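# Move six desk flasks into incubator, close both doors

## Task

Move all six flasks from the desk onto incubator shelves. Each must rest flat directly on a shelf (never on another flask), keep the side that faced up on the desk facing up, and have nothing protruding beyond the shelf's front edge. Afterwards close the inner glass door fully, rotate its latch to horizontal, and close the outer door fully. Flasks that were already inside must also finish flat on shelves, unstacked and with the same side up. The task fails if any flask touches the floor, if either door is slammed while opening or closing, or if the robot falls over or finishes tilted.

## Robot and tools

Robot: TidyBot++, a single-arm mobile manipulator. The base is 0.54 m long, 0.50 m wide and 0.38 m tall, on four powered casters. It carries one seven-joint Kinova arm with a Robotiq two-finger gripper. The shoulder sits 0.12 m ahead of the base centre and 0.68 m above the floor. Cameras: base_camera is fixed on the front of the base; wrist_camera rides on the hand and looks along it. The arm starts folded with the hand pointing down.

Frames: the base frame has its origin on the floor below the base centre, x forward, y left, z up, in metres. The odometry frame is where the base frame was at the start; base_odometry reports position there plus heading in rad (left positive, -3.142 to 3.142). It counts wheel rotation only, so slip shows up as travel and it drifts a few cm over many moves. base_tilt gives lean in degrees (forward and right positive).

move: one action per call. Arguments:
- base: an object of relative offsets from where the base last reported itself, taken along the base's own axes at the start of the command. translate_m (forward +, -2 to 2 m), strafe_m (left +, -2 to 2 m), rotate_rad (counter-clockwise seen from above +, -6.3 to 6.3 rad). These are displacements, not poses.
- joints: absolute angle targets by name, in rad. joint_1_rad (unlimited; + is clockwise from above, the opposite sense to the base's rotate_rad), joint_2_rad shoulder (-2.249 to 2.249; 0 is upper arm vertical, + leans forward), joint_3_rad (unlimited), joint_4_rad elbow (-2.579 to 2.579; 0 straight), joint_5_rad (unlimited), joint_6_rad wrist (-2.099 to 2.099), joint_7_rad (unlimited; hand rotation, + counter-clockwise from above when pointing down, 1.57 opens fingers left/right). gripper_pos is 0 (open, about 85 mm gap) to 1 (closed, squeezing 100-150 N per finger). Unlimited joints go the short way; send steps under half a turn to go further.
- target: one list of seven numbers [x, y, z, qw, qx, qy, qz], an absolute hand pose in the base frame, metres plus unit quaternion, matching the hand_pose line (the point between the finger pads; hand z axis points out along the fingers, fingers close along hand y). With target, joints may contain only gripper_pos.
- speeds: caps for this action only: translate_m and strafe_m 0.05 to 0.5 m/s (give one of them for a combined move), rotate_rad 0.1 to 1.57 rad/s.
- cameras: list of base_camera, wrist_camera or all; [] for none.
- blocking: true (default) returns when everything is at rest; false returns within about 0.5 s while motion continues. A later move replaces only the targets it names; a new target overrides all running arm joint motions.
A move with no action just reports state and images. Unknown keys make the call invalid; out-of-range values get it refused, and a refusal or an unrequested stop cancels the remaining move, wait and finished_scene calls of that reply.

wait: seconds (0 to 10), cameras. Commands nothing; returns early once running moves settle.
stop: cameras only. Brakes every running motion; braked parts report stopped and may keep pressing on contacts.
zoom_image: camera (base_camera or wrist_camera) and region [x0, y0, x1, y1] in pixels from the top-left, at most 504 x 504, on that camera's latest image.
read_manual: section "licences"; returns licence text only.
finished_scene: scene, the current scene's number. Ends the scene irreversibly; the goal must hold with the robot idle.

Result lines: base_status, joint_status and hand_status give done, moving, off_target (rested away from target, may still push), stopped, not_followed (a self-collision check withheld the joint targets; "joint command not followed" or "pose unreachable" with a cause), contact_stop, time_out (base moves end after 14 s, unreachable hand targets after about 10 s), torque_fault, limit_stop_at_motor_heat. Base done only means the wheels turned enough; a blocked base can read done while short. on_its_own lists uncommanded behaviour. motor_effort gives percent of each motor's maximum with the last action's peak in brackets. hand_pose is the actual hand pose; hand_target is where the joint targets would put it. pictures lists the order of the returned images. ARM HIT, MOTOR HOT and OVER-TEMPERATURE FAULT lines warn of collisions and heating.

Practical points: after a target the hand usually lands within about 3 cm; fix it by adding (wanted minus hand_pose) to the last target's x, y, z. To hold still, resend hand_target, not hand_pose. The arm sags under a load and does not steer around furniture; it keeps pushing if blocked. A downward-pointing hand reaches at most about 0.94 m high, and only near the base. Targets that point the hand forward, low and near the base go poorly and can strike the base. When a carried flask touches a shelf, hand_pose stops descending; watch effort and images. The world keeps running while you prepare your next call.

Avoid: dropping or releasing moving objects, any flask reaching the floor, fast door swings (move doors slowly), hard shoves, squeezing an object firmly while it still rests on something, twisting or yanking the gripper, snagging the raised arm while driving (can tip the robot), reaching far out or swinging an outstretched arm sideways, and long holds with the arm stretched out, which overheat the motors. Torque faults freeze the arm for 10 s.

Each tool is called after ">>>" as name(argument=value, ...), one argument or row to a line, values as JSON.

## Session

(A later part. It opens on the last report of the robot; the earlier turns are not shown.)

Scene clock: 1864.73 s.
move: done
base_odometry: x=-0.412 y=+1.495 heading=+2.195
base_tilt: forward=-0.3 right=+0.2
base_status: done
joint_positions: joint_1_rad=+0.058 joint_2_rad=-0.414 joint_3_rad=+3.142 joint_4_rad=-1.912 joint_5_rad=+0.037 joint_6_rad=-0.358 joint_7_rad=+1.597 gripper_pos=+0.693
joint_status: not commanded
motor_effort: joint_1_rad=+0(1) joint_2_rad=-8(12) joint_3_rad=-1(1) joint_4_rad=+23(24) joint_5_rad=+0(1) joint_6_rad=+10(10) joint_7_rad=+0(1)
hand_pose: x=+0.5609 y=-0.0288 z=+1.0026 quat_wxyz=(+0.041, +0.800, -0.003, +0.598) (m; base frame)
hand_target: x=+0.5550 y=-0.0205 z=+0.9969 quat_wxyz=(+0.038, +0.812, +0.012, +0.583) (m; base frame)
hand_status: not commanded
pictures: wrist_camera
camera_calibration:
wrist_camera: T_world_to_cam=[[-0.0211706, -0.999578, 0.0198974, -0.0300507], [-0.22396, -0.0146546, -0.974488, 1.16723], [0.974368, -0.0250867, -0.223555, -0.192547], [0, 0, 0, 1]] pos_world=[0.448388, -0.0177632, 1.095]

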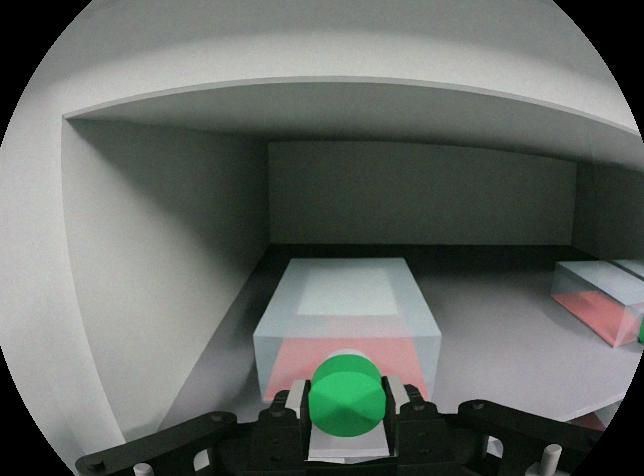

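>>> move(
  base={"translate_m":0.03},
  speeds={"translate_m":0.06},
  joints={"joint_2_rad":-0.42,"joint_4_rad":-1.95,"joint_6_rad":-0.36},
  cameras=["wrist_camera"],
)

>>> move(
  joints={"joint_2_rad":-0.418,"joint_4_rad":-1.98,"joint_6_rad":-0.29},
  cameras=["wrist_camera"],
)

Scene clock: 1872.50 s.
move: done
base_odometry: x=-0.429 y=+1.520 heading=+2.195
base_tilt: forward=-0.3 right=+0.2
base_status: done
joint_positions: joint_1_rad=+0.058 joint_2_rad=-0.416 joint_3_rad=+3.142 joint_4_rad=-1.936 joint_5_rad=+0.037 joint_6_rad=-0.358 joint_7_rad=+1.597 gripper_pos=+0.693
joint_status: all done
motor_effort: joint_1_rad=+0(1) joint_2_rad=-8(12) joint_3_rad=+0(1) joint_4_rad=+23(25) joint_5_rad=+1(1) joint_6_rad=+9(10) joint_7_rad=+0(1)
hand_pose: x=+0.5587 y=-0.0287 z=+0.9884 quat_wxyz=(+0.041, +0.807, -0.003, +0.589) (m; base frame)
hand_target: x=+0.5566 y=-0.0206 z=+0.9811 quat_wxyz=(+0.038, +0.810, +0.012, +0.585) (m; base frame)
hand_status: not commanded
pictures: wrist_camera
camera_calibration:
wrist_camera: T_world_to_cam=[[-0.0207484, -0.999603, 0.0190438, -0.0290827], [-0.246164, -0.0133538, -0.969136, 1.16003], [0.969006, -0.0247959, -0.245789, -0.168644], [0, 0, 0, 1]] pos_world=[0.44837, -0.0177621, 1.08333]

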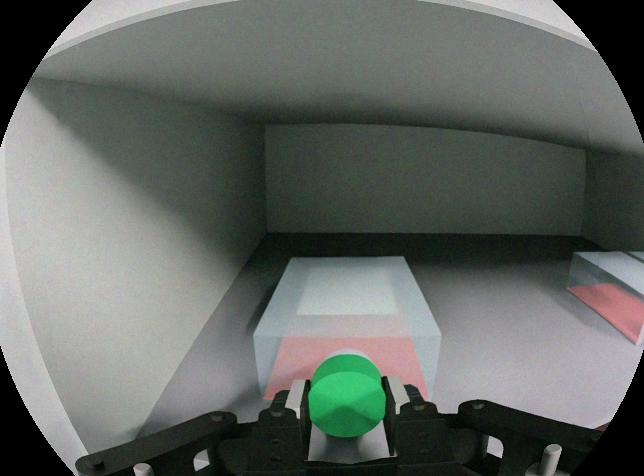

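Scene clock: 1873.13 s.
move: done
base_odometry: x=-0.429 y=+1.520 heading=+2.195
base_tilt: forward=-0.3 right=+0.2
base_status: not commanded
joint_positions: joint_1_rad=+0.058 joint_2_rad=-0.416 joint_3_rad=+3.142 joint_4_rad=-1.955 joint_5_rad=+0.037 joint_6_rad=-0.327 joint_7_rad=+1.597 gripper_pos=+0.693
joint_status: all done
motor_effort: joint_1_rad=+0(1) joint_2_rad=-7(8) joint_3_rad=-1(1) joint_4_rad=+21(23) joint_5_rad=+1(1) joint_6_rad=+8(10) joint_7_rad=+0(1)
hand_pose: x=+0.5601 y=-0.0284 z=+0.9861 quat_wxyz=(+0.041, +0.803, -0.003, +0.594) (m; base frame)
hand_target: x=+0.5611 y=-0.0208 z=+0.9827 quat_wxyz=(+0.039, +0.799, +0.012, +0.600) (m; base frame)
hand_status: not commanded
pictures: wrist_camera
camera_calibration:
wrist_camera: T_world_to_cam=[[-0.0198596, -0.999612, 0.019546, -0.0297525], [-0.234657, -0.0143435, -0.971972, 1.15446], [0.971875, -0.0238896, -0.234281, -0.183428], [0, 0, 0, 1]] pos_world=[0.448581, -0.0175638, 1.07971]

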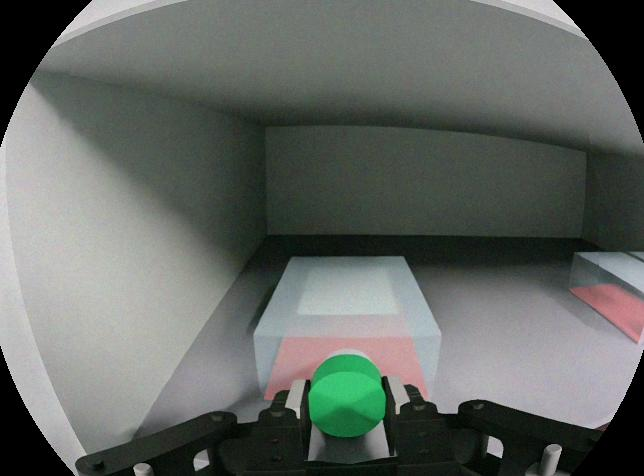

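>>> move(
  joints={"joint_2_rad":-0.418,"joint_4_rad":-2.01,"joint_6_rad":-0.27},
  cameras=["wrist_camera"],
)

Scene clock: 1876.60 s.
move: off_target
base_odometry: x=-0.429 y=+1.520 heading=+2.195
base_tilt: forward=-0.3 right=+0.2
base_status: not commanded
joint_positions: joint_1_rad=+0.058 joint_2_rad=-0.419 joint_3_rad=+3.142 joint_4_rad=-1.966 joint_5_rad=+0.037 joint_6_rad=-0.311 joint_7_rad=+1.597 gripper_pos=+0.693
joint_status: joint_4_rad off_target (ended at -1.966, target -2.010); the others done
motor_effort: joint_1_rad=-1(2) joint_2_rad=-5(7) joint_3_rad=-1(2) joint_4_rad=+19(22) joint_5_rad=+1(1) joint_6_rad=+6(8) joint_7_rad=+1(1)
hand_pose: x=+0.5599 y=-0.0282 z=+0.9854 quat_wxyz=(+0.041, +0.801, -0.002, +0.597) (m; base frame)
hand_target: x=+0.5602 y=-0.0207 z=+0.9703 quat_wxyz=(+0.039, +0.802, +0.012, +0.596) (m; base frame)
hand_status: not commanded
pictures: wrist_camera
camera_calibration:
wrist_camera: T_world_to_cam=[[-0.0193928, -0.999615, 0.0198483, -0.0300768], [-0.226636, -0.0149403, -0.973865, 1.15111], [0.973786, -0.0233843, -0.226259, -0.192331], [0, 0, 0, 1]] pos_world=[0.447589, -0.0173648, 1.07811]

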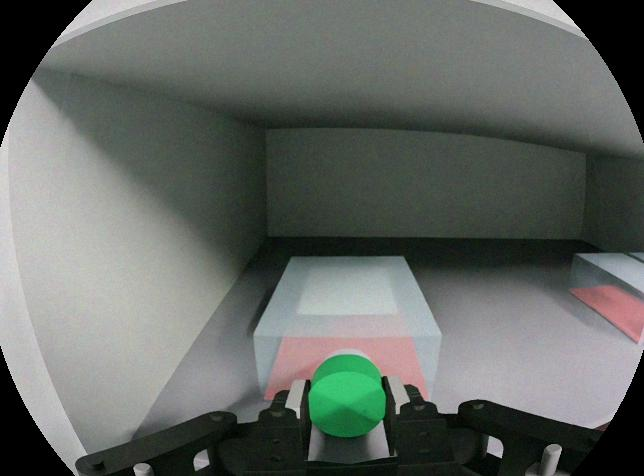

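Contact. Release.

>>> move(
  joints={"gripper_pos":0.5,"joint_4_rad":-1.98,"joint_6_rad":-0.33},
  cameras=["wrist_camera"],
)

>>> move(
  base={"translate_m":-0.16},
  speeds={"translate_m":0.1},
  cameras=["wrist_camera"],
)

Scene clock: 1880.73 s.
move: done
base_odometry: x=-0.429 y=+1.520 heading=+2.195
base_tilt: forward=-0.2 right=+0.2
base_status: not commanded
joint_positions: joint_1_rad=+0.058 joint_2_rad=-0.419 joint_3_rad=+3.142 joint_4_rad=-1.967 joint_5_rad=+0.037 joint_6_rad=-0.314 joint_7_rad=+1.597 gripper_pos=+0.500
joint_status: all done
motor_effort: joint_1_rad=+0(1) joint_2_rad=-8(8) joint_3_rad=+0(2) joint_4_rad=+23(23) joint_5_rad=+0(1) joint_6_rad=+9(9) joint_7_rad=+0(1)
hand_pose: x=+0.5595 y=-0.0283 z=+0.9840 quat_wxyz=(+0.040, +0.802, -0.002, +0.596) (m; base frame)
hand_target: x=+0.5574 y=-0.0206 z=+0.9708 quat_wxyz=(+0.038, +0.811, +0.012, +0.584) (m; base frame)
hand_status: not commanded
pictures: wrist_camera
camera_calibration:
wrist_camera: T_world_to_cam=[[-0.019475, -0.999617, 0.0196643, -0.0298216], [-0.230835, -0.0146411, -0.972883, 1.15097], [0.972798, -0.0234861, -0.230462, -0.187585], [0, 0, 0, 1]] pos_world=[0.447585, -0.0173644, 1.07711]

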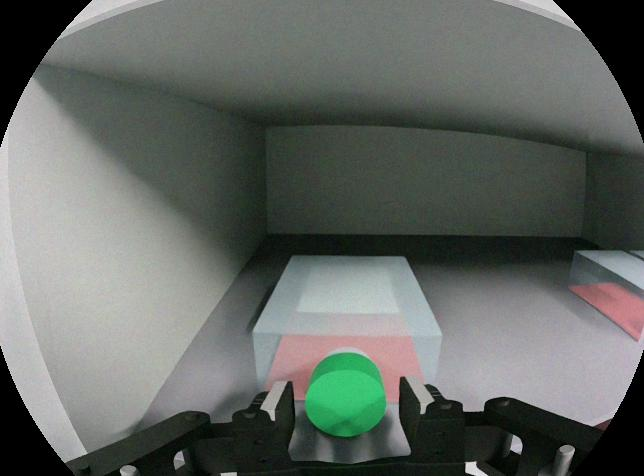

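Scene clock: 1882.90 s.
move: done
base_odometry: x=-0.335 y=+1.390 heading=+2.195
base_tilt: forward=-0.3 right=+0.2
base_status: done
joint_positions: joint_1_rad=+0.058 joint_2_rad=-0.419 joint_3_rad=+3.142 joint_4_rad=-1.967 joint_5_rad=+0.037 joint_6_rad=-0.314 joint_7_rad=+1.597 gripper_pos=+0.500
joint_status: not commanded
motor_effort: joint_1_rad=-1(1) joint_2_rad=-8(11) joint_3_rad=+0(1) joint_4_rad=+22(24) joint_5_rad=+1(1) joint_6_rad=+9(9) joint_7_rad=+0(1)
hand_pose: x=+0.5593 y=-0.0282 z=+0.9843 quat_wxyz=(+0.040, +0.802, -0.002, +0.596) (m; base frame)
hand_target: x=+0.5574 y=-0.0206 z=+0.9708 quat_wxyz=(+0.038, +0.811, +0.012, +0.584) (m; base frame)
hand_status: not commanded
pictures: wrist_camera
camera_calibration:
wrist_camera: T_world_to_cam=[[-0.0194669, -0.999615, 0.0197474, -0.0299266], [-0.230035, -0.0147432, -0.973071, 1.15103], [0.972988, -0.0234852, -0.229659, -0.188174], [0, 0, 0, 1]] pos_world=[0.447286, -0.0173645, 1.07741]

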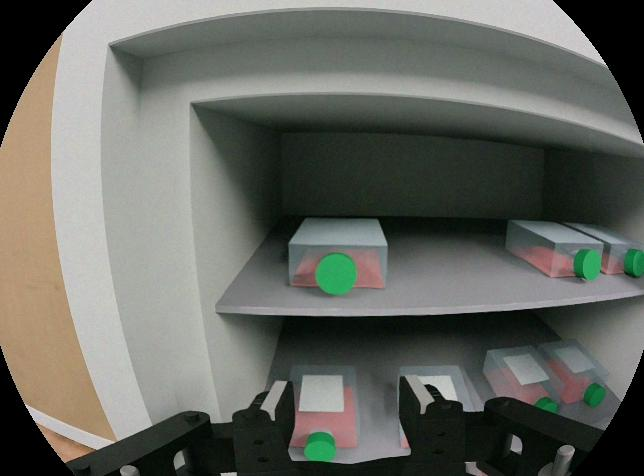

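>>> move(
  base={"translate_m":-0.45},
  cameras=[],
)

>>> move(
  base={"rotate_rad":1.598},
  joints={"joint_1_rad":0.37,"joint_2_rad":0.0,"joint_4_rad":-0.9,"joint_6_rad":-1.8,"joint_7_rad":0.46,"gripper_pos":0.3},
  cameras=[],
)

>>> move(
  base={"translate_m":1.376,"strafe_m":0.875},
  cameras=["wrist_camera","base_camera"],
)

Scene clock: 1905.70 s.
move: done
base_odometry: x=-0.072 y=+1.025 heading=+2.195
base_tilt: forward=-0.3 right=+0.2
base_status: done
joint_positions: joint_1_rad=+0.058 joint_2_rad=-0.425 joint_3_rad=+3.142 joint_4_rad=-1.967 joint_5_rad=+0.037 joint_6_rad=-0.314 joint_7_rad=+1.597 gripper_pos=+0.500
joint_status: not commanded
motor_effort: joint_1_rad=+0(1) joint_2_rad=-7(11) joint_3_rad=+0(1) joint_4_rad=+23(23) joint_5_rad=+1(1) joint_6_rad=+8(9) joint_7_rad=+1(1)
hand_pose: x=+0.5576 y=-0.0282 z=+0.9867 quat_wxyz=(+0.041, +0.800, -0.002, +0.598) (m; base frame)
hand_target: x=+0.5574 y=-0.0206 z=+0.9708 quat_wxyz=(+0.038, +0.811, +0.012, +0.584) (m; base frame)
hand_status: not commanded
pictures: none
No camera images: "cameras" was empty.

Scene clock: 1908.50 s.
move: done
base_odometry: x=-0.072 y=+1.025 heading=-2.490
base_tilt: forward=-0.3 right=+0.2
base_status: done
joint_positions: joint_1_rad=+0.347 joint_2_rad=-0.017 joint_3_rad=+3.141 joint_4_rad=-0.916 joint_5_rad=+0.037 joint_6_rad=-1.724 joint_7_rad=+0.525 gripper_pos=+0.300
joint_status: all done
motor_effort: joint_1_rad=+0(3) joint_2_rad=-16(18) joint_3_rad=-1(3) joint_4_rad=+17(24) joint_5_rad=+1(2) joint_6_rad=+5(9) joint_7_rad=+0(1)
hand_pose: x=+0.4852 y=-0.1431 z=+1.0279 quat_wxyz=(-0.072, +0.737, -0.625, +0.247) (m; base frame)
hand_target: x=+0.4731 y=-0.1359 z=+1.0166 quat_wxyz=(-0.079, +0.720, -0.658, +0.204) (m; base frame)
hand_status: not commanded
pictures: none
No camera images: "cameras" was empty.

Scene clock: 1913.00 s.
move: done
base_odometry: x=-0.636 y=-0.505 heading=-2.489
base_tilt: forward=-0.3 right=+0.2
base_status: done
joint_positions: joint_1_rad=+0.354 joint_2_rad=-0.006 joint_3_rad=+3.141 joint_4_rad=-0.915 joint_5_rad=+0.037 joint_6_rad=-1.728 joint_7_rad=+0.524 gripper_pos=+0.300
joint_status: not commanded
motor_effort: joint_1_rad=+0(2) joint_2_rad=-17(19) joint_3_rad=+0(3) joint_4_rad=+16(17) joint_5_rad=+2(2) joint_6_rad=+4(5) joint_7_rad=+0(1)
hand_pose: x=+0.4868 y=-0.1465 z=+1.0232 quat_wxyz=(-0.069, +0.736, -0.630, +0.240) (m; base frame)
hand_target: x=+0.4731 y=-0.1359 z=+1.0166 quat_wxyz=(-0.079, +0.720, -0.658, +0.204) (m; base frame)
hand_status: not commanded
pictures: base_camera, wrist_camera
camera_calibration:
wrist_camera: T_world_to_cam=[[-0.875833, -0.176094, -0.449341, 0.867145], [-0.0350227, 0.951792, -0.304737, 0.533207], [0.481342, -0.251162, -0.839778, 0.71877], [0, 0, 0, 1]] pos_world=[0.432175, -0.174275, 1.15574]

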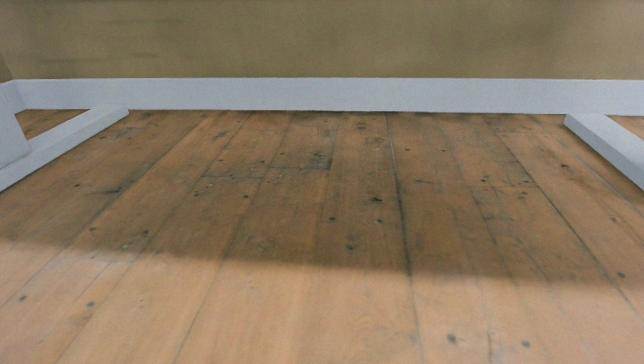

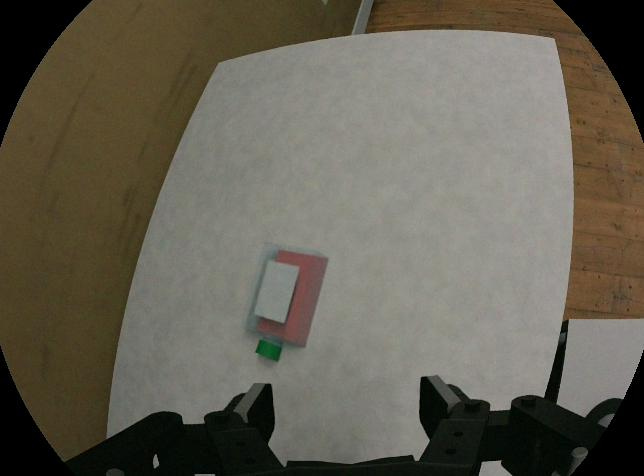

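>>> move(
  base={"translate_m":0.055},
  joints={"joint_1_rad":0.3,"joint_2_rad":0.69,"joint_4_rad":-0.46,"joint_6_rad":-2.0,"joint_7_rad":0.08},
  speeds={"translate_m":0.15},
  cameras=["wrist_camera"],
)

Scene clock: 1927.60 s.
move: done
base_odometry: x=-0.680 y=-0.539 heading=-2.489
base_tilt: forward=-0.4 right=+0.3
base_status: done
joint_positions: joint_1_rad=+0.322 joint_2_rad=+0.689 joint_3_rad=+3.141 joint_4_rad=-0.477 joint_5_rad=+0.037 joint_6_rad=-1.924 joint_7_rad=+0.145 gripper_pos=+0.300
joint_status: all done
motor_effort: joint_1_rad=+0(1) joint_2_rad=-42(44) joint_3_rad=-1(2) joint_4_rad=+16(18) joint_5_rad=+1(1) joint_6_rad=+1(5) joint_7_rad=+0(1)
hand_pose: x=+0.6590 y=-0.1902 z=+0.8194 quat_wxyz=(+0.001, +0.636, -0.771, +0.031) (m; base frame)
hand_target: x=+0.6469 y=-0.1619 z=+0.8235 quat_wxyz=(+0.002, +0.625, -0.780, -0.003) (m; base frame)
hand_status: not commanded
pictures: wrist_camera
camera_calibration:
wrist_camera: T_world_to_cam=[[-0.97209, 0.216518, -0.090342, 0.76264], [0.225084, 0.969315, -0.0988229, 0.182003], [0.0661729, -0.116399, -0.990996, 0.876783], [0, 0, 0, 1]] pos_world=[0.642369, -0.239487, 0.955773]

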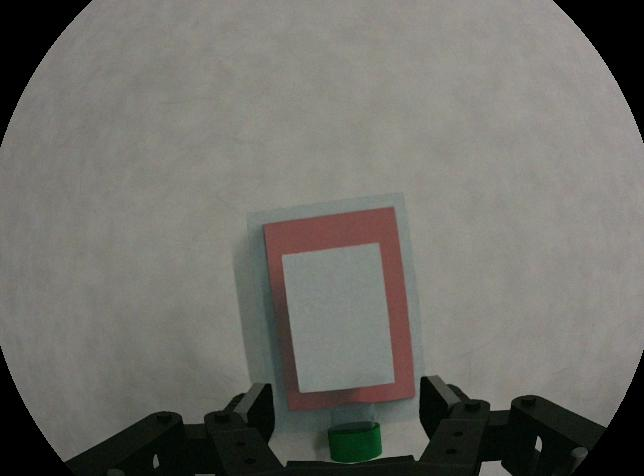

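>>> move(
  base={"translate_m":0.004,"strafe_m":0.043},
  joints={"joint_7_rad":0.34},
  speeds={"strafe_m":0.1},
  cameras=["wrist_camera"],
)

Scene clock: 1935.03 s.
move: done
base_odometry: x=-0.657 y=-0.576 heading=-2.489
base_tilt: forward=-0.3 right=+0.2
base_status: done
joint_positions: joint_1_rad=+0.307 joint_2_rad=+0.689 joint_3_rad=+3.141 joint_4_rad=-0.477 joint_5_rad=+0.037 joint_6_rad=-1.927 joint_7_rad=+0.324 gripper_pos=+0.300
joint_status: all done
motor_effort: joint_1_rad=+0(5) joint_2_rad=-42(44) joint_3_rad=-1(3) joint_4_rad=+16(17) joint_5_rad=+1(1) joint_6_rad=+0(2) joint_7_rad=+0(1)
hand_pose: x=+0.6611 y=-0.1819 z=+0.8195 quat_wxyz=(+0.004, +0.708, -0.706, +0.030) (m; base frame)
hand_target: x=+0.6469 y=-0.1619 z=+0.8235 quat_wxyz=(+0.002, +0.721, -0.693, -0.004) (m; base frame)
hand_status: not commanded
pictures: wrist_camera
camera_calibration:
wrist_camera: T_world_to_cam=[[-0.996429, 0.0248629, -0.0806866, 0.73622], [0.0333867, 0.993798, -0.106074, 0.310562], [0.0775488, -0.108389, -0.991079, 0.871816], [0, 0, 0, 1]] pos_world=[0.655615, -0.232445, 0.956384]

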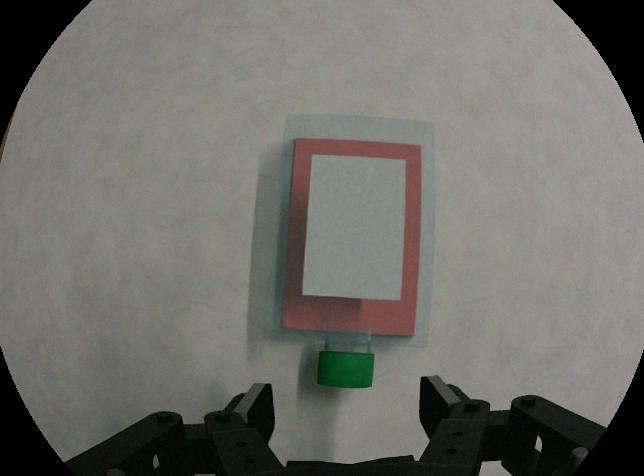

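>>> move(
  joints={"joint_2_rad":0.665,"joint_4_rad":-0.74,"joint_6_rad":-1.69},
  cameras=["wrist_camera"],
)

Scene clock: 1938.10 s.
move: done
base_odometry: x=-0.657 y=-0.576 heading=-2.489
base_tilt: forward=-0.3 right=+0.1
base_status: not commanded
joint_positions: joint_1_rad=+0.307 joint_2_rad=+0.681 joint_3_rad=+3.141 joint_4_rad=-0.713 joint_5_rad=+0.037 joint_6_rad=-1.765 joint_7_rad=+0.324 gripper_pos=+0.300
joint_status: all done
motor_effort: joint_1_rad=-1(1) joint_2_rad=-42(44) joint_3_rad=-1(2) joint_4_rad=+16(18) joint_5_rad=+1(1) joint_6_rad=+0(1) joint_7_rad=+0(1)
hand_pose: x=+0.6581 y=-0.1815 z=+0.7526 quat_wxyz=(+0.020, +0.711, -0.703, +0.000) (m; base frame)
hand_target: x=+0.6775 y=-0.1714 z=+0.7538 quat_wxyz=(-0.010, +0.721, -0.693, +0.021) (m; base frame)
hand_status: not commanded
pictures: wrist_camera
camera_calibration:
wrist_camera: T_world_to_cam=[[-0.999678, 0.0200372, -0.0155862, 0.680083], [0.0213485, 0.995794, -0.0890952, 0.298726], [0.0137354, -0.0893993, -0.995901, 0.854923], [0, 0, 0, 1]] pos_world=[0.661744, -0.234667, 0.888634]

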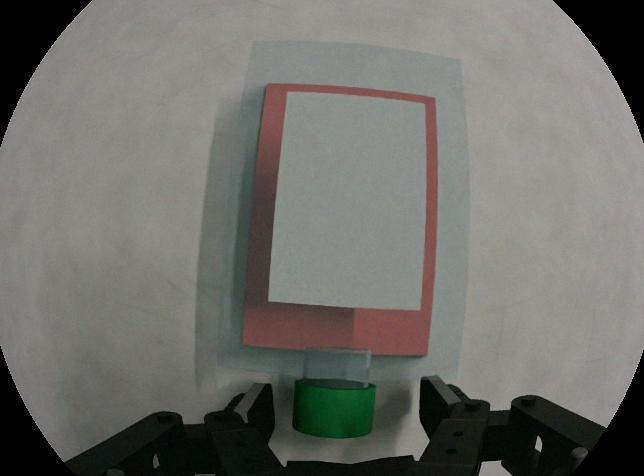

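>>> move(
  base={"translate_m":0.005},
  speeds={"translate_m":0.05},
  joints={"joint_2_rad":0.66,"joint_4_rad":-0.785,"joint_6_rad":-1.64},
  cameras=[],
)

>>> move(
  joints={"gripper_pos":0.95},
  cameras=["wrist_camera"],
)

>>> move(
  joints={"joint_2_rad":0.64,"joint_4_rad":-0.66,"joint_6_rad":-1.85},
  cameras=[],
)

>>> move(
  joints={"joint_7_rad":1.66},
  cameras=["wrist_camera"],
)

Scene clock: 1951.70 s.
move: done
base_odometry: x=-0.661 y=-0.579 heading=-2.489
base_tilt: forward=-0.3 right=+0.2
base_status: done
joint_positions: joint_1_rad=+0.307 joint_2_rad=+0.672 joint_3_rad=+3.141 joint_4_rad=-0.760 joint_5_rad=+0.037 joint_6_rad=-1.712 joint_7_rad=+0.324 gripper_pos=+0.300
joint_status: all done
motor_effort: joint_1_rad=+0(2) joint_2_rad=-42(45) joint_3_rad=-1(2) joint_4_rad=+17(18) joint_5_rad=+1(1) joint_6_rad=+0(1) joint_7_rad=+0(1)
hand_pose: x=+0.6616 y=-0.1826 z=+0.7432 quat_wxyz=(+0.017, +0.711, -0.703, +0.007) (m; base frame)
hand_target: x=+0.6806 y=-0.1723 z=+0.7429 quat_wxyz=(-0.013, +0.721, -0.693, +0.025) (m; base frame)
hand_status: not commanded
pictures: none
No camera images: "cameras" was empty.

Scene clock: 1952.60 s.
move: off_target
base_odometry: x=-0.661 y=-0.579 heading=-2.489
base_tilt: forward=-0.3 right=+0.2
base_status: not commanded
joint_positions: joint_1_rad=+0.307 joint_2_rad=+0.666 joint_3_rad=+3.141 joint_4_rad=-0.761 joint_5_rad=+0.037 joint_6_rad=-1.710 joint_7_rad=+0.324 gripper_pos=+0.676
joint_status: gripper_pos off_target (ended at +0.676, target +0.950)
motor_effort: joint_1_rad=-1(1) joint_2_rad=-42(43) joint_3_rad=-1(2) joint_4_rad=+17(18) joint_5_rad=+1(1) joint_6_rad=+0(1) joint_7_rad=+0(0)
hand_pose: x=+0.6615 y=-0.1825 z=+0.7463 quat_wxyz=(+0.015, +0.711, -0.703, +0.010) (m; base frame)
hand_target: x=+0.6806 y=-0.1723 z=+0.7429 quat_wxyz=(-0.013, +0.721, -0.693, +0.025) (m; base frame)
hand_status: not commanded
pictures: wrist_camera
camera_calibration:
wrist_camera: T_world_to_cam=[[-0.99917, 0.0176773, -0.0367064, 0.698429], [0.0211193, 0.995195, -0.095607, 0.30404], [0.03484, -0.0963029, -0.994742, 0.832356], [0, 0, 0, 1]] pos_world=[0.662429, -0.234767, 0.882684]

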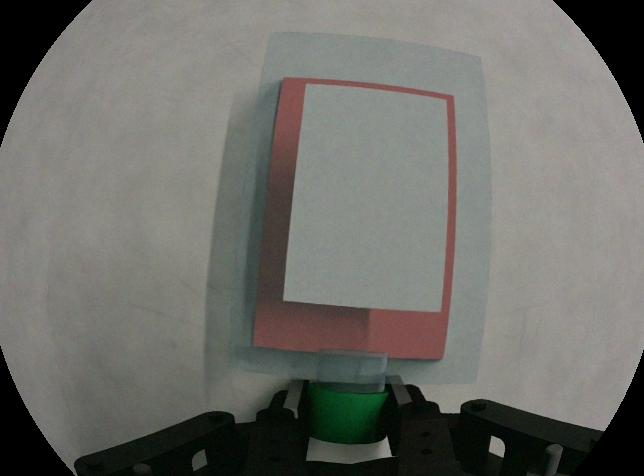

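Scene clock: 1953.63 s.
move: done
base_odometry: x=-0.661 y=-0.579 heading=-2.489
base_tilt: forward=-0.3 right=+0.2
base_status: not commanded
joint_positions: joint_1_rad=+0.307 joint_2_rad=+0.650 joint_3_rad=+3.141 joint_4_rad=-0.674 joint_5_rad=+0.037 joint_6_rad=-1.789 joint_7_rad=+0.324 gripper_pos=+0.676
joint_status: all done
motor_effort: joint_1_rad=+0(1) joint_2_rad=-42(45) joint_3_rad=-1(2) joint_4_rad=+17(19) joint_5_rad=+1(1) joint_6_rad=+0(1) joint_7_rad=+0(1)
hand_pose: x=+0.6578 y=-0.1812 z=+0.7827 quat_wxyz=(+0.009, +0.710, -0.704, +0.021) (m; base frame)
hand_target: x=+0.6463 y=-0.1617 z=+0.7921 quat_wxyz=(+0.002, +0.721, -0.693, -0.004) (m; base frame)
hand_status: not commanded
pictures: none
No camera images: "cameras" was empty.

Scene clock: 1955.57 s.
move: done
base_odometry: x=-0.661 y=-0.579 heading=-2.489
base_tilt: forward=-0.3 right=+0.2
base_status: not commanded
joint_positions: joint_1_rad=+0.307 joint_2_rad=+0.650 joint_3_rad=+3.141 joint_4_rad=-0.674 joint_5_rad=+0.037 joint_6_rad=-1.789 joint_7_rad=+1.597 gripper_pos=+0.676
joint_status: all done
motor_effort: joint_1_rad=+0(1) joint_2_rad=-42(42) joint_3_rad=-1(2) joint_4_rad=+17(18) joint_5_rad=+1(1) joint_6_rad=+1(1) joint_7_rad=+0(2)
hand_pose: x=+0.6578 y=-0.1812 z=+0.7827 quat_wxyz=(+0.020, +0.989, -0.144, +0.011) (m; base frame)
hand_target: x=+0.6463 y=-0.1617 z=+0.7921 quat_wxyz=(-0.001, +0.994, -0.105, -0.004) (m; base frame)
hand_status: not commanded
pictures: wrist_camera
camera_calibration:
wrist_camera: T_world_to_cam=[[-0.314226, -0.949313, -0.00811638, 0.0478624], [-0.945319, 0.313668, -0.0893504, 0.813562], [0.0873674, -0.0204037, -0.995967, 0.848991], [0, 0, 0, 1]] pos_world=[0.709941, -0.19243, 0.918648]

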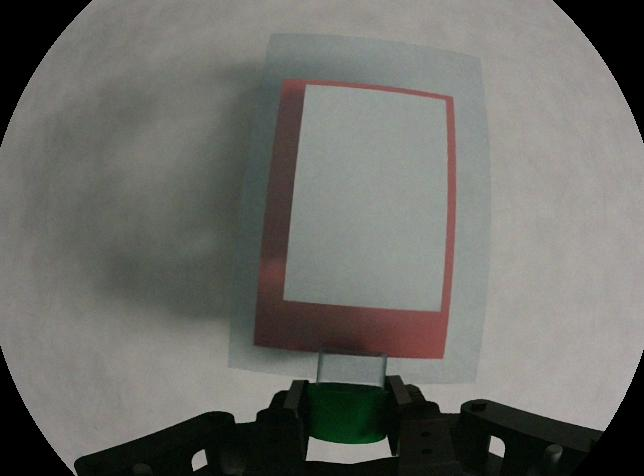

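>>> move(
  joints={"joint_2_rad":0.655,"joint_4_rad":-0.76,"joint_6_rad":-1.66},
  cameras=[],
)

>>> move(
  joints={"joint_2_rad":0.655,"joint_4_rad":-0.795,"joint_6_rad":-1.625},
  cameras=[],
)

>>> move(
  joints={"gripper_pos":0.35},
  cameras=["wrist_camera"],
)

>>> move(
  joints={"joint_2_rad":0.62,"joint_4_rad":-0.5,"joint_6_rad":-2.0},
  cameras=[],
)

>>> move(
  base={"translate_m":-0.14},
  joints={"joint_1_rad":0.4,"joint_2_rad":-0.1,"joint_4_rad":-2.1,"joint_6_rad":0.05,"joint_7_rad":1.65,"gripper_pos":0.25},
  cameras=["wrist_camera"],
)

Scene clock: 1964.27 s.
move: done
base_odometry: x=-0.661 y=-0.579 heading=-2.489
base_tilt: forward=-0.3 right=+0.3
base_status: not commanded
joint_positions: joint_1_rad=+0.307 joint_2_rad=+0.656 joint_3_rad=+3.141 joint_4_rad=-0.739 joint_5_rad=+0.037 joint_6_rad=-1.716 joint_7_rad=+1.597 gripper_pos=+0.676
joint_status: all done
motor_effort: joint_1_rad=+0(1) joint_2_rad=-42(44) joint_3_rad=-1(2) joint_4_rad=+17(19) joint_5_rad=+0(1) joint_6_rad=+1(2) joint_7_rad=+0(1)
hand_pose: x=+0.6646 y=-0.1835 z=+0.7591 quat_wxyz=(+0.020, +0.989, -0.143, +0.012) (m; base frame)
hand_target: x=+0.6807 y=-0.1724 z=+0.7537 quat_wxyz=(+0.006, +0.994, -0.105, +0.033) (m; base frame)
hand_status: not commanded
pictures: none
No camera images: "cameras" was empty.

Scene clock: 1964.93 s.
move: done
base_odometry: x=-0.661 y=-0.579 heading=-2.489
base_tilt: forward=-0.3 right=+0.2
base_status: not commanded
joint_positions: joint_1_rad=+0.307 joint_2_rad=+0.657 joint_3_rad=+3.141 joint_4_rad=-0.773 joint_5_rad=+0.037 joint_6_rad=-1.693 joint_7_rad=+1.597 gripper_pos=+0.676
joint_status: all done
motor_effort: joint_1_rad=+0(1) joint_2_rad=-41(43) joint_3_rad=-2(2) joint_4_rad=+17(19) joint_5_rad=+0(1) joint_6_rad=+1(2) joint_7_rad=+0(0)
hand_pose: x=+0.6630 y=-0.1830 z=+0.7480 quat_wxyz=(+0.019, +0.990, -0.142, +0.006) (m; base frame)
hand_target: x=+0.6822 y=-0.1728 z=+0.7428 quat_wxyz=(+0.006, +0.994, -0.105, +0.033) (m; base frame)
hand_status: not commanded
pictures: none
No camera images: "cameras" was empty.

Scene clock: 1965.80 s.
move: done
base_odometry: x=-0.661 y=-0.579 heading=-2.489
base_tilt: forward=-0.3 right=+0.2
base_status: not commanded
joint_positions: joint_1_rad=+0.307 joint_2_rad=+0.657 joint_3_rad=+3.141 joint_4_rad=-0.773 joint_5_rad=+0.037 joint_6_rad=-1.693 joint_7_rad=+1.597 gripper_pos=+0.350
joint_status: all done
motor_effort: joint_1_rad=-1(1) joint_2_rad=-42(42) joint_3_rad=-1(2) joint_4_rad=+18(18) joint_5_rad=+1(1) joint_6_rad=+0(1) joint_7_rad=+0(0)
hand_pose: x=+0.6630 y=-0.1830 z=+0.7480 quat_wxyz=(+0.019, +0.990, -0.142, +0.006) (m; base frame)
hand_target: x=+0.6822 y=-0.1728 z=+0.7428 quat_wxyz=(+0.006, +0.994, -0.105, +0.033) (m; base frame)
hand_status: not commanded
pictures: wrist_camera
camera_calibration:
wrist_camera: T_world_to_cam=[[-0.310909, -0.950412, -0.00728223, 0.0444507], [-0.947333, 0.310502, -0.078407, 0.808537], [0.0767801, -0.0174787, -0.996895, 0.822096], [0, 0, 0, 1]] pos_world=[0.716654, -0.194437, 0.883262]

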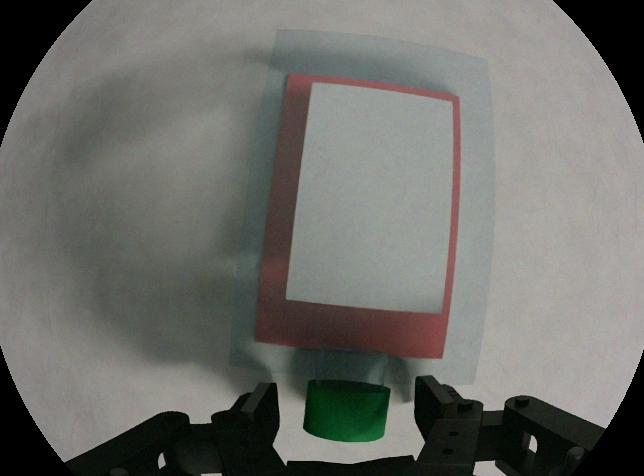

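Scene clock: 1967.20 s.
move: done
base_odometry: x=-0.661 y=-0.579 heading=-2.489
base_tilt: forward=-0.3 right=+0.1
base_status: not commanded
joint_positions: joint_1_rad=+0.307 joint_2_rad=+0.624 joint_3_rad=+3.141 joint_4_rad=-0.513 joint_5_rad=+0.037 joint_6_rad=-1.924 joint_7_rad=+1.597 gripper_pos=+0.350
joint_status: all done
motor_effort: joint_1_rad=+0(1) joint_2_rad=-40(44) joint_3_rad=-1(2) joint_4_rad=+16(19) joint_5_rad=+0(1) joint_6_rad=+1(2) joint_7_rad=+0(1)
hand_pose: x=+0.6462 y=-0.1771 z=+0.8452 quat_wxyz=(+0.023, +0.988, -0.147, +0.037) (m; base frame)
hand_target: x=+0.6297 y=-0.1566 z=+0.8500 quat_wxyz=(+0.002, +0.994, -0.105, +0.011) (m; base frame)
hand_status: not commanded
pictures: none
No camera images: "cameras" was empty.

Scene clock: 1970.50 s.
move: done
base_odometry: x=-0.549 y=-0.494 heading=-2.489
base_tilt: forward=-0.4 right=+0.2
base_status: done
joint_positions: joint_1_rad=+0.376 joint_2_rad=-0.085 joint_3_rad=+3.141 joint_4_rad=-2.071 joint_5_rad=+0.037 joint_6_rad=-0.029 joint_7_rad=+1.597 gripper_pos=+0.250
joint_status: all done
motor_effort: joint_1_rad=+0(2) joint_2_rad=-18(45) joint_3_rad=+0(2) joint_4_rad=+21(22) joint_5_rad=+1(1) joint_6_rad=+8(9) joint_7_rad=+0(1)
hand_pose: x=+0.6151 y=-0.1949 z=+0.8408 quat_wxyz=(+0.117, +0.835, -0.132, +0.521) (m; base frame)
hand_target: x=+0.6105 y=-0.2063 z=+0.8544 quat_wxyz=(+0.133, +0.817, -0.132, +0.545) (m; base frame)
hand_status: not commanded
pictures: wrist_camera
camera_calibration:
wrist_camera: T_world_to_cam=[[-0.318495, -0.947863, 0.0107878, 0.00892794], [-0.358583, 0.109938, -0.927002, 1.08644], [0.877485, -0.299113, -0.374902, -0.15227], [0, 0, 0, 1]] pos_world=[0.526038, -0.156525, 0.949951]

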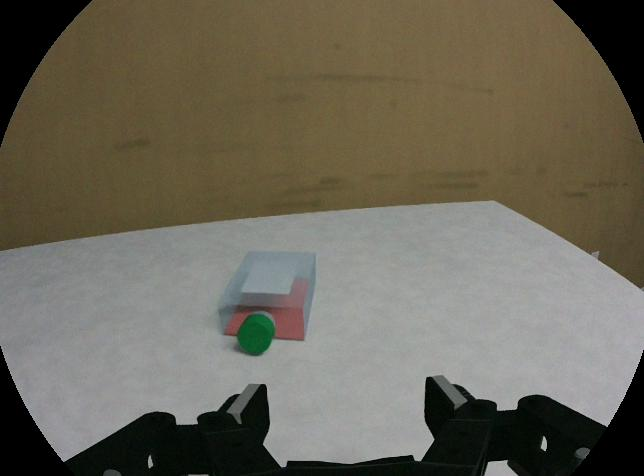

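>>> move(
  base={"translate_m":0.075,"strafe_m":0.087},
  joints={"joint_1_rad":0.44,"joint_2_rad":0.275,"joint_4_rad":-2.225,"joint_6_rad":0.675},
  speeds={"translate_m":0.12},
  cameras=["wrist_camera"],
)

Scene clock: 1978.10 s.
move: done
base_odometry: x=-0.556 y=-0.609 heading=-2.489
base_tilt: forward=-0.4 right=+0.1
base_status: done
joint_positions: joint_1_rad=+0.420 joint_2_rad=+0.270 joint_3_rad=+3.141 joint_4_rad=-2.197 joint_5_rad=+0.037 joint_6_rad=+0.597 joint_7_rad=+1.597 gripper_pos=+0.250
joint_status: all done
motor_effort: joint_1_rad=+0(2) joint_2_rad=-27(30) joint_3_rad=-1(2) joint_4_rad=+16(22) joint_5_rad=+0(1) joint_6_rad=+8(9) joint_7_rad=+0(1)
hand_pose: x=+0.6752 y=-0.2401 z=+0.7493 quat_wxyz=(+0.132, +0.793, -0.139, +0.578) (m; base frame)
hand_target: x=+0.6658 y=-0.2559 z=+0.7566 quat_wxyz=(+0.157, +0.778, -0.142, +0.591) (m; base frame)
hand_status: not commanded
pictures: wrist_camera
camera_calibration:
wrist_camera: T_world_to_cam=[[-0.344206, -0.938878, 0.00555495, 0.0097406], [-0.226335, 0.0772329, -0.970983, 0.963917], [0.911205, -0.335476, -0.239085, -0.386056], [0, 0, 0, 1]] pos_world=[0.573298, -0.194813, 0.843592]

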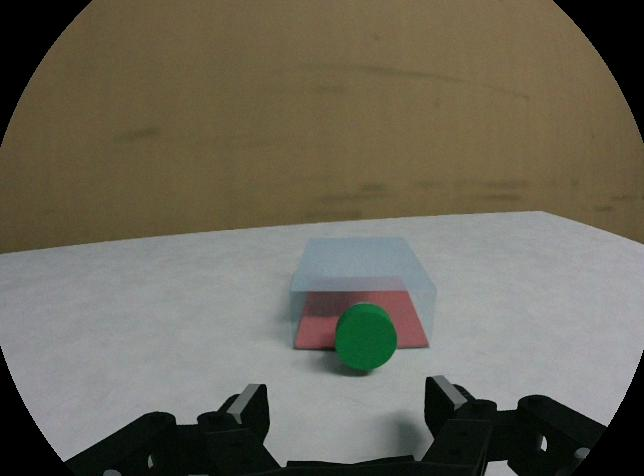

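>>> move(
  base={"translate_m":0.031,"strafe_m":-0.021},
  speeds={"translate_m":0.06},
  cameras=["wrist_camera"],
)

Scene clock: 1984.30 s.
move: done
base_odometry: x=-0.593 y=-0.611 heading=-2.488
base_tilt: forward=-0.3 right=+0.1
base_status: done
joint_positions: joint_1_rad=+0.420 joint_2_rad=+0.271 joint_3_rad=+3.141 joint_4_rad=-2.200 joint_5_rad=+0.037 joint_6_rad=+0.600 joint_7_rad=+1.597 gripper_pos=+0.250
joint_status: not commanded
motor_effort: joint_1_rad=+0(1) joint_2_rad=-27(29) joint_3_rad=-1(2) joint_4_rad=+17(17) joint_5_rad=+1(1) joint_6_rad=+8(9) joint_7_rad=+0(0)
hand_pose: x=+0.6746 y=-0.2398 z=+0.7486 quat_wxyz=(+0.132, +0.793, -0.139, +0.578) (m; base frame)
hand_target: x=+0.6658 y=-0.2559 z=+0.7566 quat_wxyz=(+0.157, +0.778, -0.142, +0.591) (m; base frame)
hand_status: not commanded
pictures: wrist_camera
camera_calibration:
wrist_camera: T_world_to_cam=[[-0.344142, -0.938902, 0.0054408, 0.00978063], [-0.226398, 0.0773569, -0.970958, 0.963125], [0.911213, -0.33538, -0.239188, -0.38551], [0, 0, 0, 1]] pos_world=[0.572698, -0.194613, 0.842892]

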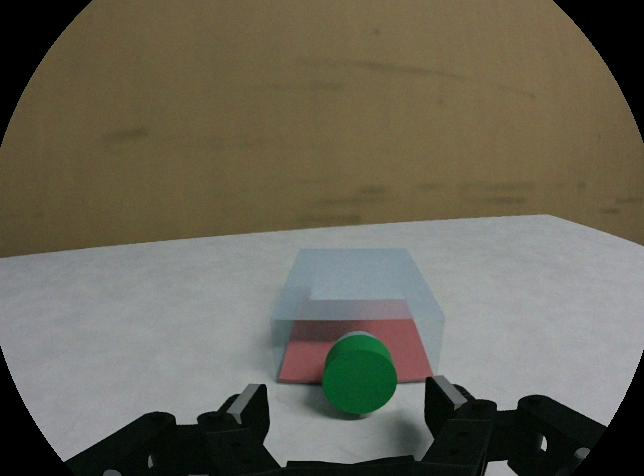

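>>> move(
  base={"translate_m":0.012,"strafe_m":-0.01},
  speeds={"translate_m":0.05},
  cameras=[],
)

>>> move(
  joints={"gripper_pos":0.95},
  cameras=["wrist_camera"],
)

>>> move(
  joints={"joint_2_rad":-0.05,"joint_4_rad":-2.2,"joint_6_rad":0.21},
  cameras=["wrist_camera"],
)

Scene clock: 1990.43 s.
move: done
base_odometry: x=-0.609 y=-0.611 heading=-2.488
base_tilt: forward=-0.4 right=+0.2
base_status: done
joint_positions: joint_1_rad=+0.421 joint_2_rad=+0.271 joint_3_rad=+3.141 joint_4_rad=-2.201 joint_5_rad=+0.037 joint_6_rad=+0.600 joint_7_rad=+1.597 gripper_pos=+0.250
joint_status: not commanded
motor_effort: joint_1_rad=+0(2) joint_2_rad=-27(29) joint_3_rad=-1(2) joint_4_rad=+16(17) joint_5_rad=+1(1) joint_6_rad=+9(9) joint_7_rad=+0(1)
hand_pose: x=+0.6744 y=-0.2398 z=+0.7482 quat_wxyz=(+0.132, +0.793, -0.140, +0.578) (m; base frame)
hand_target: x=+0.6658 y=-0.2559 z=+0.7566 quat_wxyz=(+0.157, +0.778, -0.142, +0.591) (m; base frame)
hand_status: not commanded
pictures: none
No camera images: "cameras" was empty.

Scene clock: 1991.37 s.
move: off_target
base_odometry: x=-0.609 y=-0.611 heading=-2.488
base_tilt: forward=-0.3 right=+0.2
base_status: not commanded
joint_positions: joint_1_rad=+0.421 joint_2_rad=+0.271 joint_3_rad=+3.141 joint_4_rad=-2.201 joint_5_rad=+0.037 joint_6_rad=+0.601 joint_7_rad=+1.597 gripper_pos=+0.693
joint_status: gripper_pos off_target (ended at +0.693, target +0.950)
motor_effort: joint_1_rad=+0(1) joint_2_rad=-27(28) joint_3_rad=-2(2) joint_4_rad=+17(17) joint_5_rad=+0(1) joint_6_rad=+8(9) joint_7_rad=+0(1)
hand_pose: x=+0.6744 y=-0.2398 z=+0.7485 quat_wxyz=(+0.132, +0.793, -0.140, +0.578) (m; base frame)
hand_target: x=+0.6658 y=-0.2559 z=+0.7566 quat_wxyz=(+0.157, +0.778, -0.142, +0.591) (m; base frame)
hand_status: not commanded
pictures: wrist_camera
camera_calibration:
wrist_camera: T_world_to_cam=[[-0.344339, -0.93883, 0.00538718, 0.00988472], [-0.226084, 0.0773498, -0.971032, 0.962766], [0.911217, -0.335582, -0.238889, -0.385669], [0, 0, 0, 1]] pos_world=[0.572498, -0.194613, 0.842692]

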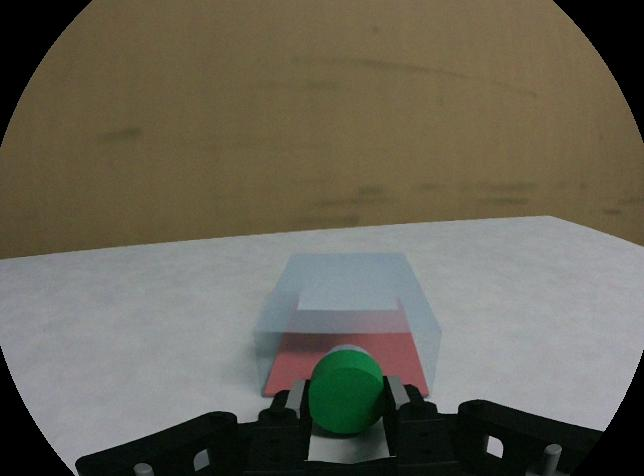

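Scene clock: 1993.13 s.
move: done
base_odometry: x=-0.609 y=-0.611 heading=-2.488
base_tilt: forward=-0.4 right=+0.3
base_status: not commanded
joint_positions: joint_1_rad=+0.421 joint_2_rad=-0.039 joint_3_rad=+3.141 joint_4_rad=-2.201 joint_5_rad=+0.037 joint_6_rad=+0.280 joint_7_rad=+1.597 gripper_pos=+0.693
joint_status: all done
motor_effort: joint_1_rad=+0(1) joint_2_rad=-20(30) joint_3_rad=+0(1) joint_4_rad=+20(21) joint_5_rad=+1(1) joint_6_rad=+9(10) joint_7_rad=+0(1)
hand_pose: x=+0.6146 y=-0.2167 z=+0.8311 quat_wxyz=(+0.137, +0.796, -0.141, +0.572) (m; base frame)
hand_target: x=+0.6012 y=-0.2256 z=+0.8176 quat_wxyz=(+0.145, +0.811, -0.148, +0.546) (m; base frame)
hand_status: not commanded
pictures: wrist_camera
camera_calibration:
wrist_camera: T_world_to_cam=[[-0.352295, -0.935802, 0.0127273, 0.0100485], [-0.23898, 0.0768022, -0.967982, 1.03305], [0.904863, -0.344057, -0.250695, -0.291707], [0, 0, 0, 1]] pos_world=[0.514374, -0.170301, 0.926718]

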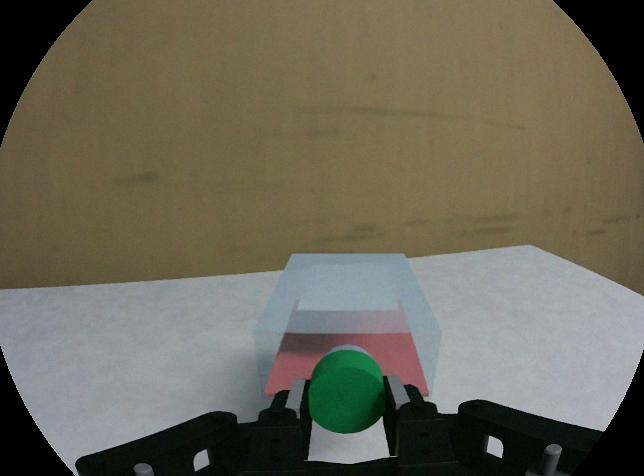

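>>> move(
  base={"translate_m":-0.5},
  joints={"joint_2_rad":-0.42,"joint_4_rad":-1.895,"joint_6_rad":-0.42},
  cameras=[],
)

>>> move(
  base={"rotate_rad":-1.6},
  joints={"joint_1_rad":0.04},
  cameras=[],
)

>>> move(
  base={"translate_m":1.308,"strafe_m":-1.013},
  cameras=["wrist_camera","base_camera"],
)

Scene clock: 2002.30 s.
move: done
base_odometry: x=-0.212 y=-0.306 heading=-2.487
base_tilt: forward=-0.3 right=+0.2
base_status: done
joint_positions: joint_1_rad=+0.421 joint_2_rad=-0.427 joint_3_rad=+3.141 joint_4_rad=-1.910 joint_5_rad=+0.037 joint_6_rad=-0.351 joint_7_rad=+1.597 gripper_pos=+0.693
joint_status: all done
motor_effort: joint_1_rad=+0(2) joint_2_rad=-8(24) joint_3_rad=+0(2) joint_4_rad=+23(25) joint_5_rad=+1(1) joint_6_rad=+9(10) joint_7_rad=+0(1)
hand_pose: x=+0.5190 y=-0.1820 z=+1.0113 quat_wxyz=(+0.150, +0.780, -0.146, +0.589) (m; base frame)
hand_target: x=+0.5144 y=-0.1847 z=+0.9969 quat_wxyz=(+0.150, +0.799, -0.146, +0.564) (m; base frame)
hand_status: not commanded
pictures: none
No camera images: "cameras" was empty.

Scene clock: 2004.83 s.
move: done
base_odometry: x=-0.212 y=-0.306 heading=+2.197
base_tilt: forward=-0.3 right=+0.2
base_status: done
joint_positions: joint_1_rad=+0.062 joint_2_rad=-0.424 joint_3_rad=+3.141 joint_4_rad=-1.910 joint_5_rad=+0.037 joint_6_rad=-0.352 joint_7_rad=+1.597 gripper_pos=+0.693
joint_status: all done
motor_effort: joint_1_rad=+0(2) joint_2_rad=-8(10) joint_3_rad=+0(2) joint_4_rad=+24(25) joint_5_rad=+0(1) joint_6_rad=+9(10) joint_7_rad=+0(1)
hand_pose: x=+0.5582 y=-0.0299 z=+1.0100 quat_wxyz=(+0.042, +0.795, -0.004, +0.605) (m; base frame)
hand_target: x=+0.5551 y=-0.0161 z=+0.9969 quat_wxyz=(+0.035, +0.812, +0.016, +0.583) (m; base frame)
hand_status: not commanded
pictures: none
No camera images: "cameras" was empty.

Scene clock: 2009.63 s.
move: done
base_odometry: x=-0.157 y=+1.347 heading=+2.196
base_tilt: forward=-0.3 right=+0.3
base_status: done
joint_positions: joint_1_rad=+0.060 joint_2_rad=-0.420 joint_3_rad=+3.142 joint_4_rad=-1.910 joint_5_rad=+0.037 joint_6_rad=-0.354 joint_7_rad=+1.597 gripper_pos=+0.693
joint_status: not commanded
motor_effort: joint_1_rad=+0(1) joint_2_rad=-8(11) joint_3_rad=+0(3) joint_4_rad=+23(24) joint_5_rad=+1(1) joint_6_rad=+10(10) joint_7_rad=+0(1)
hand_pose: x=+0.5596 y=-0.0289 z=+1.0074 quat_wxyz=(+0.042, +0.797, -0.003, +0.603) (m; base frame)
hand_target: x=+0.5551 y=-0.0161 z=+0.9969 quat_wxyz=(+0.035, +0.812, +0.016, +0.583) (m; base frame)
hand_status: not commanded
pictures: base_camera, wrist_camera
camera_calibration:
wrist_camera: T_world_to_cam=[[-0.0219398, -0.999551, 0.0204006, -0.0303801], [-0.213163, -0.0152594, -0.976898, 1.16792], [0.97677, -0.0257816, -0.212732, -0.202408], [0, 0, 0, 1]] pos_world=[0.445996, -0.0177632, 1.0985]

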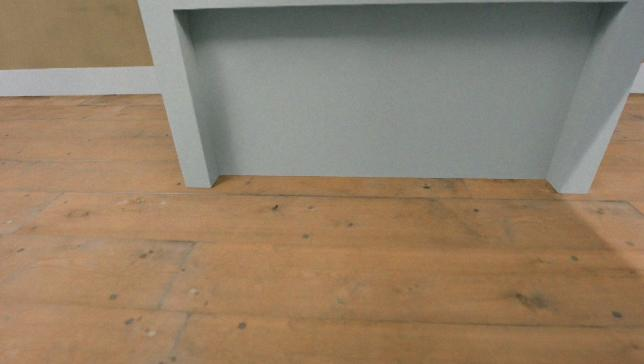

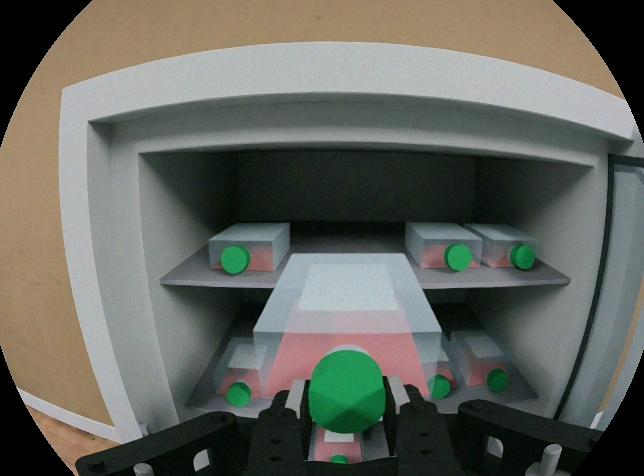

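>>> move(
  base={"translate_m":0.13,"strafe_m":-0.02},
  speeds={"translate_m":0.12},
  cameras=["wrist_camera"],
)

Scene clock: 2017.43 s.
move: done
base_odometry: x=-0.217 y=+1.465 heading=+2.196
base_tilt: forward=-0.3 right=+0.2
base_status: done
joint_positions: joint_1_rad=+0.060 joint_2_rad=-0.416 joint_3_rad=+3.142 joint_4_rad=-1.910 joint_5_rad=+0.037 joint_6_rad=-0.355 joint_7_rad=+1.597 gripper_pos=+0.693
joint_status: not commanded
motor_effort: joint_1_rad=+0(1) joint_2_rad=-8(11) joint_3_rad=+0(1) joint_4_rad=+23(24) joint_5_rad=+1(1) joint_6_rad=+10(10) joint_7_rad=+0(1)
hand_pose: x=+0.5609 y=-0.0290 z=+1.0054 quat_wxyz=(+0.041, +0.798, -0.003, +0.601) (m; base frame)
hand_target: x=+0.5551 y=-0.0161 z=+0.9969 quat_wxyz=(+0.035, +0.812, +0.016, +0.583) (m; base frame)
hand_status: not commanded
pictures: wrist_camera
camera_calibration:
wrist_camera: T_world_to_cam=[[-0.0219103, -0.999556, 0.0202096, -0.0302157], [-0.217754, -0.0149579, -0.975889, 1.16789], [0.975758, -0.0257827, -0.217329, -0.198965], [0, 0, 0, 1]] pos_world=[0.447792, -0.0178629, 1.0971]

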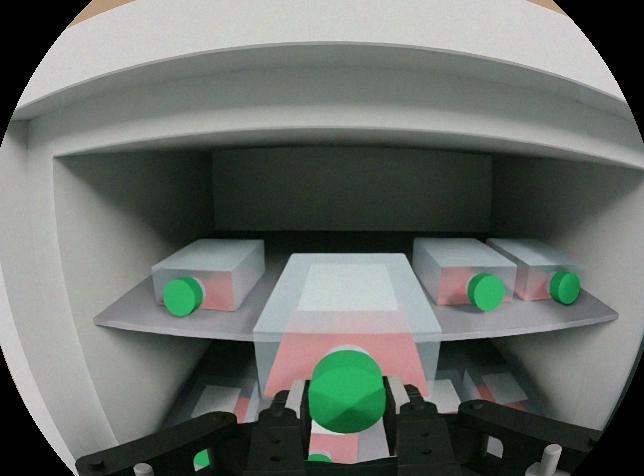

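>>> move(
  base={"translate_m":0.08},
  speeds={"translate_m":0.06},
  cameras=["wrist_camera"],
)

>>> move(
  base={"translate_m":0.085},
  speeds={"translate_m":0.06},
  cameras=["wrist_camera"],
)

Scene clock: 2026.23 s.
move: done
base_odometry: x=-0.264 y=+1.530 heading=+2.196
base_tilt: forward=-0.3 right=+0.3
base_status: done
joint_positions: joint_1_rad=+0.060 joint_2_rad=-0.416 joint_3_rad=+3.142 joint_4_rad=-1.910 joint_5_rad=+0.037 joint_6_rad=-0.355 joint_7_rad=+1.597 gripper_pos=+0.693
joint_status: not commanded
motor_effort: joint_1_rad=+0(1) joint_2_rad=-8(12) joint_3_rad=+0(1) joint_4_rad=+23(24) joint_5_rad=+1(1) joint_6_rad=+9(10) joint_7_rad=+0(1)
hand_pose: x=+0.5608 y=-0.0290 z=+1.0054 quat_wxyz=(+0.041, +0.798, -0.003, +0.601) (m; base frame)
hand_target: x=+0.5551 y=-0.0161 z=+0.9969 quat_wxyz=(+0.035, +0.812, +0.016, +0.583) (m; base frame)
hand_status: not commanded
pictures: wrist_camera
camera_calibration:
wrist_camera: T_world_to_cam=[[-0.0219098, -0.999556, 0.020212, -0.0302207], [-0.217871, -0.0149573, -0.975863, 1.16789], [0.975732, -0.0257846, -0.217446, -0.198727], [0, 0, 0, 1]] pos_world=[0.447692, -0.0178629, 1.0971]

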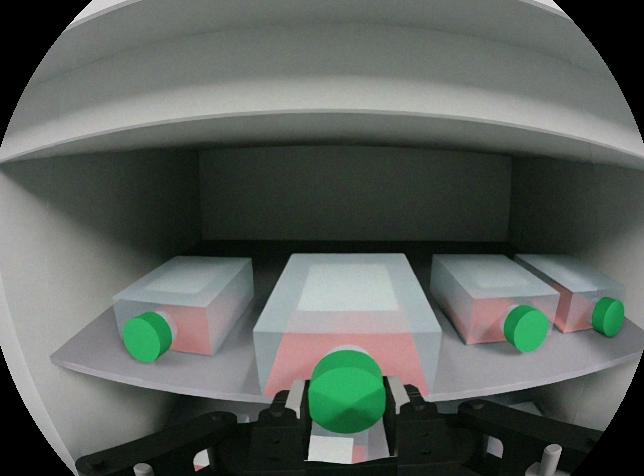

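Scene clock: 2028.17 s.
move: done
base_odometry: x=-0.313 y=+1.599 heading=+2.196
base_tilt: forward=-0.3 right=+0.2
base_status: done
joint_positions: joint_1_rad=+0.060 joint_2_rad=-0.416 joint_3_rad=+3.142 joint_4_rad=-1.910 joint_5_rad=+0.037 joint_6_rad=-0.355 joint_7_rad=+1.597 gripper_pos=+0.693
joint_status: not commanded
motor_effort: joint_1_rad=+0(1) joint_2_rad=-8(11) joint_3_rad=+0(1) joint_4_rad=+23(25) joint_5_rad=+0(1) joint_6_rad=+9(10) joint_7_rad=+0(1)
hand_pose: x=+0.5606 y=-0.0290 z=+1.0056 quat_wxyz=(+0.041, +0.798, -0.003, +0.601) (m; base frame)
hand_target: x=+0.5551 y=-0.0161 z=+0.9969 quat_wxyz=(+0.035, +0.812, +0.016, +0.583) (m; base frame)
hand_status: not commanded
pictures: wrist_camera
camera_calibration:
wrist_camera: T_world_to_cam=[[-0.0219175, -0.999556, 0.0202053, -0.0302163], [-0.217469, -0.0149597, -0.975953, 1.16786], [0.975821, -0.0257844, -0.217044, -0.198992], [0, 0, 0, 1]] pos_world=[0.447492, -0.0178629, 1.0972]

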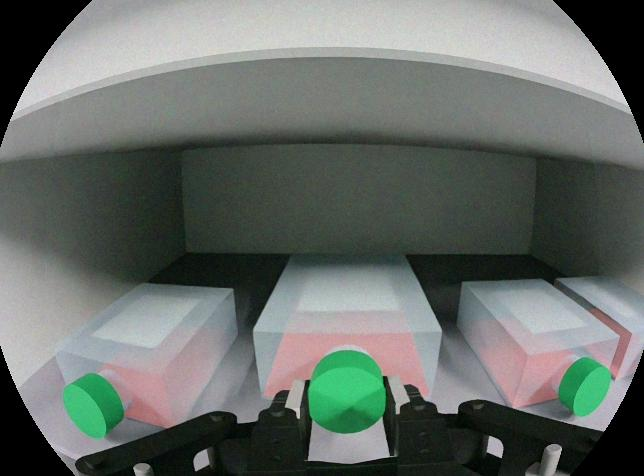

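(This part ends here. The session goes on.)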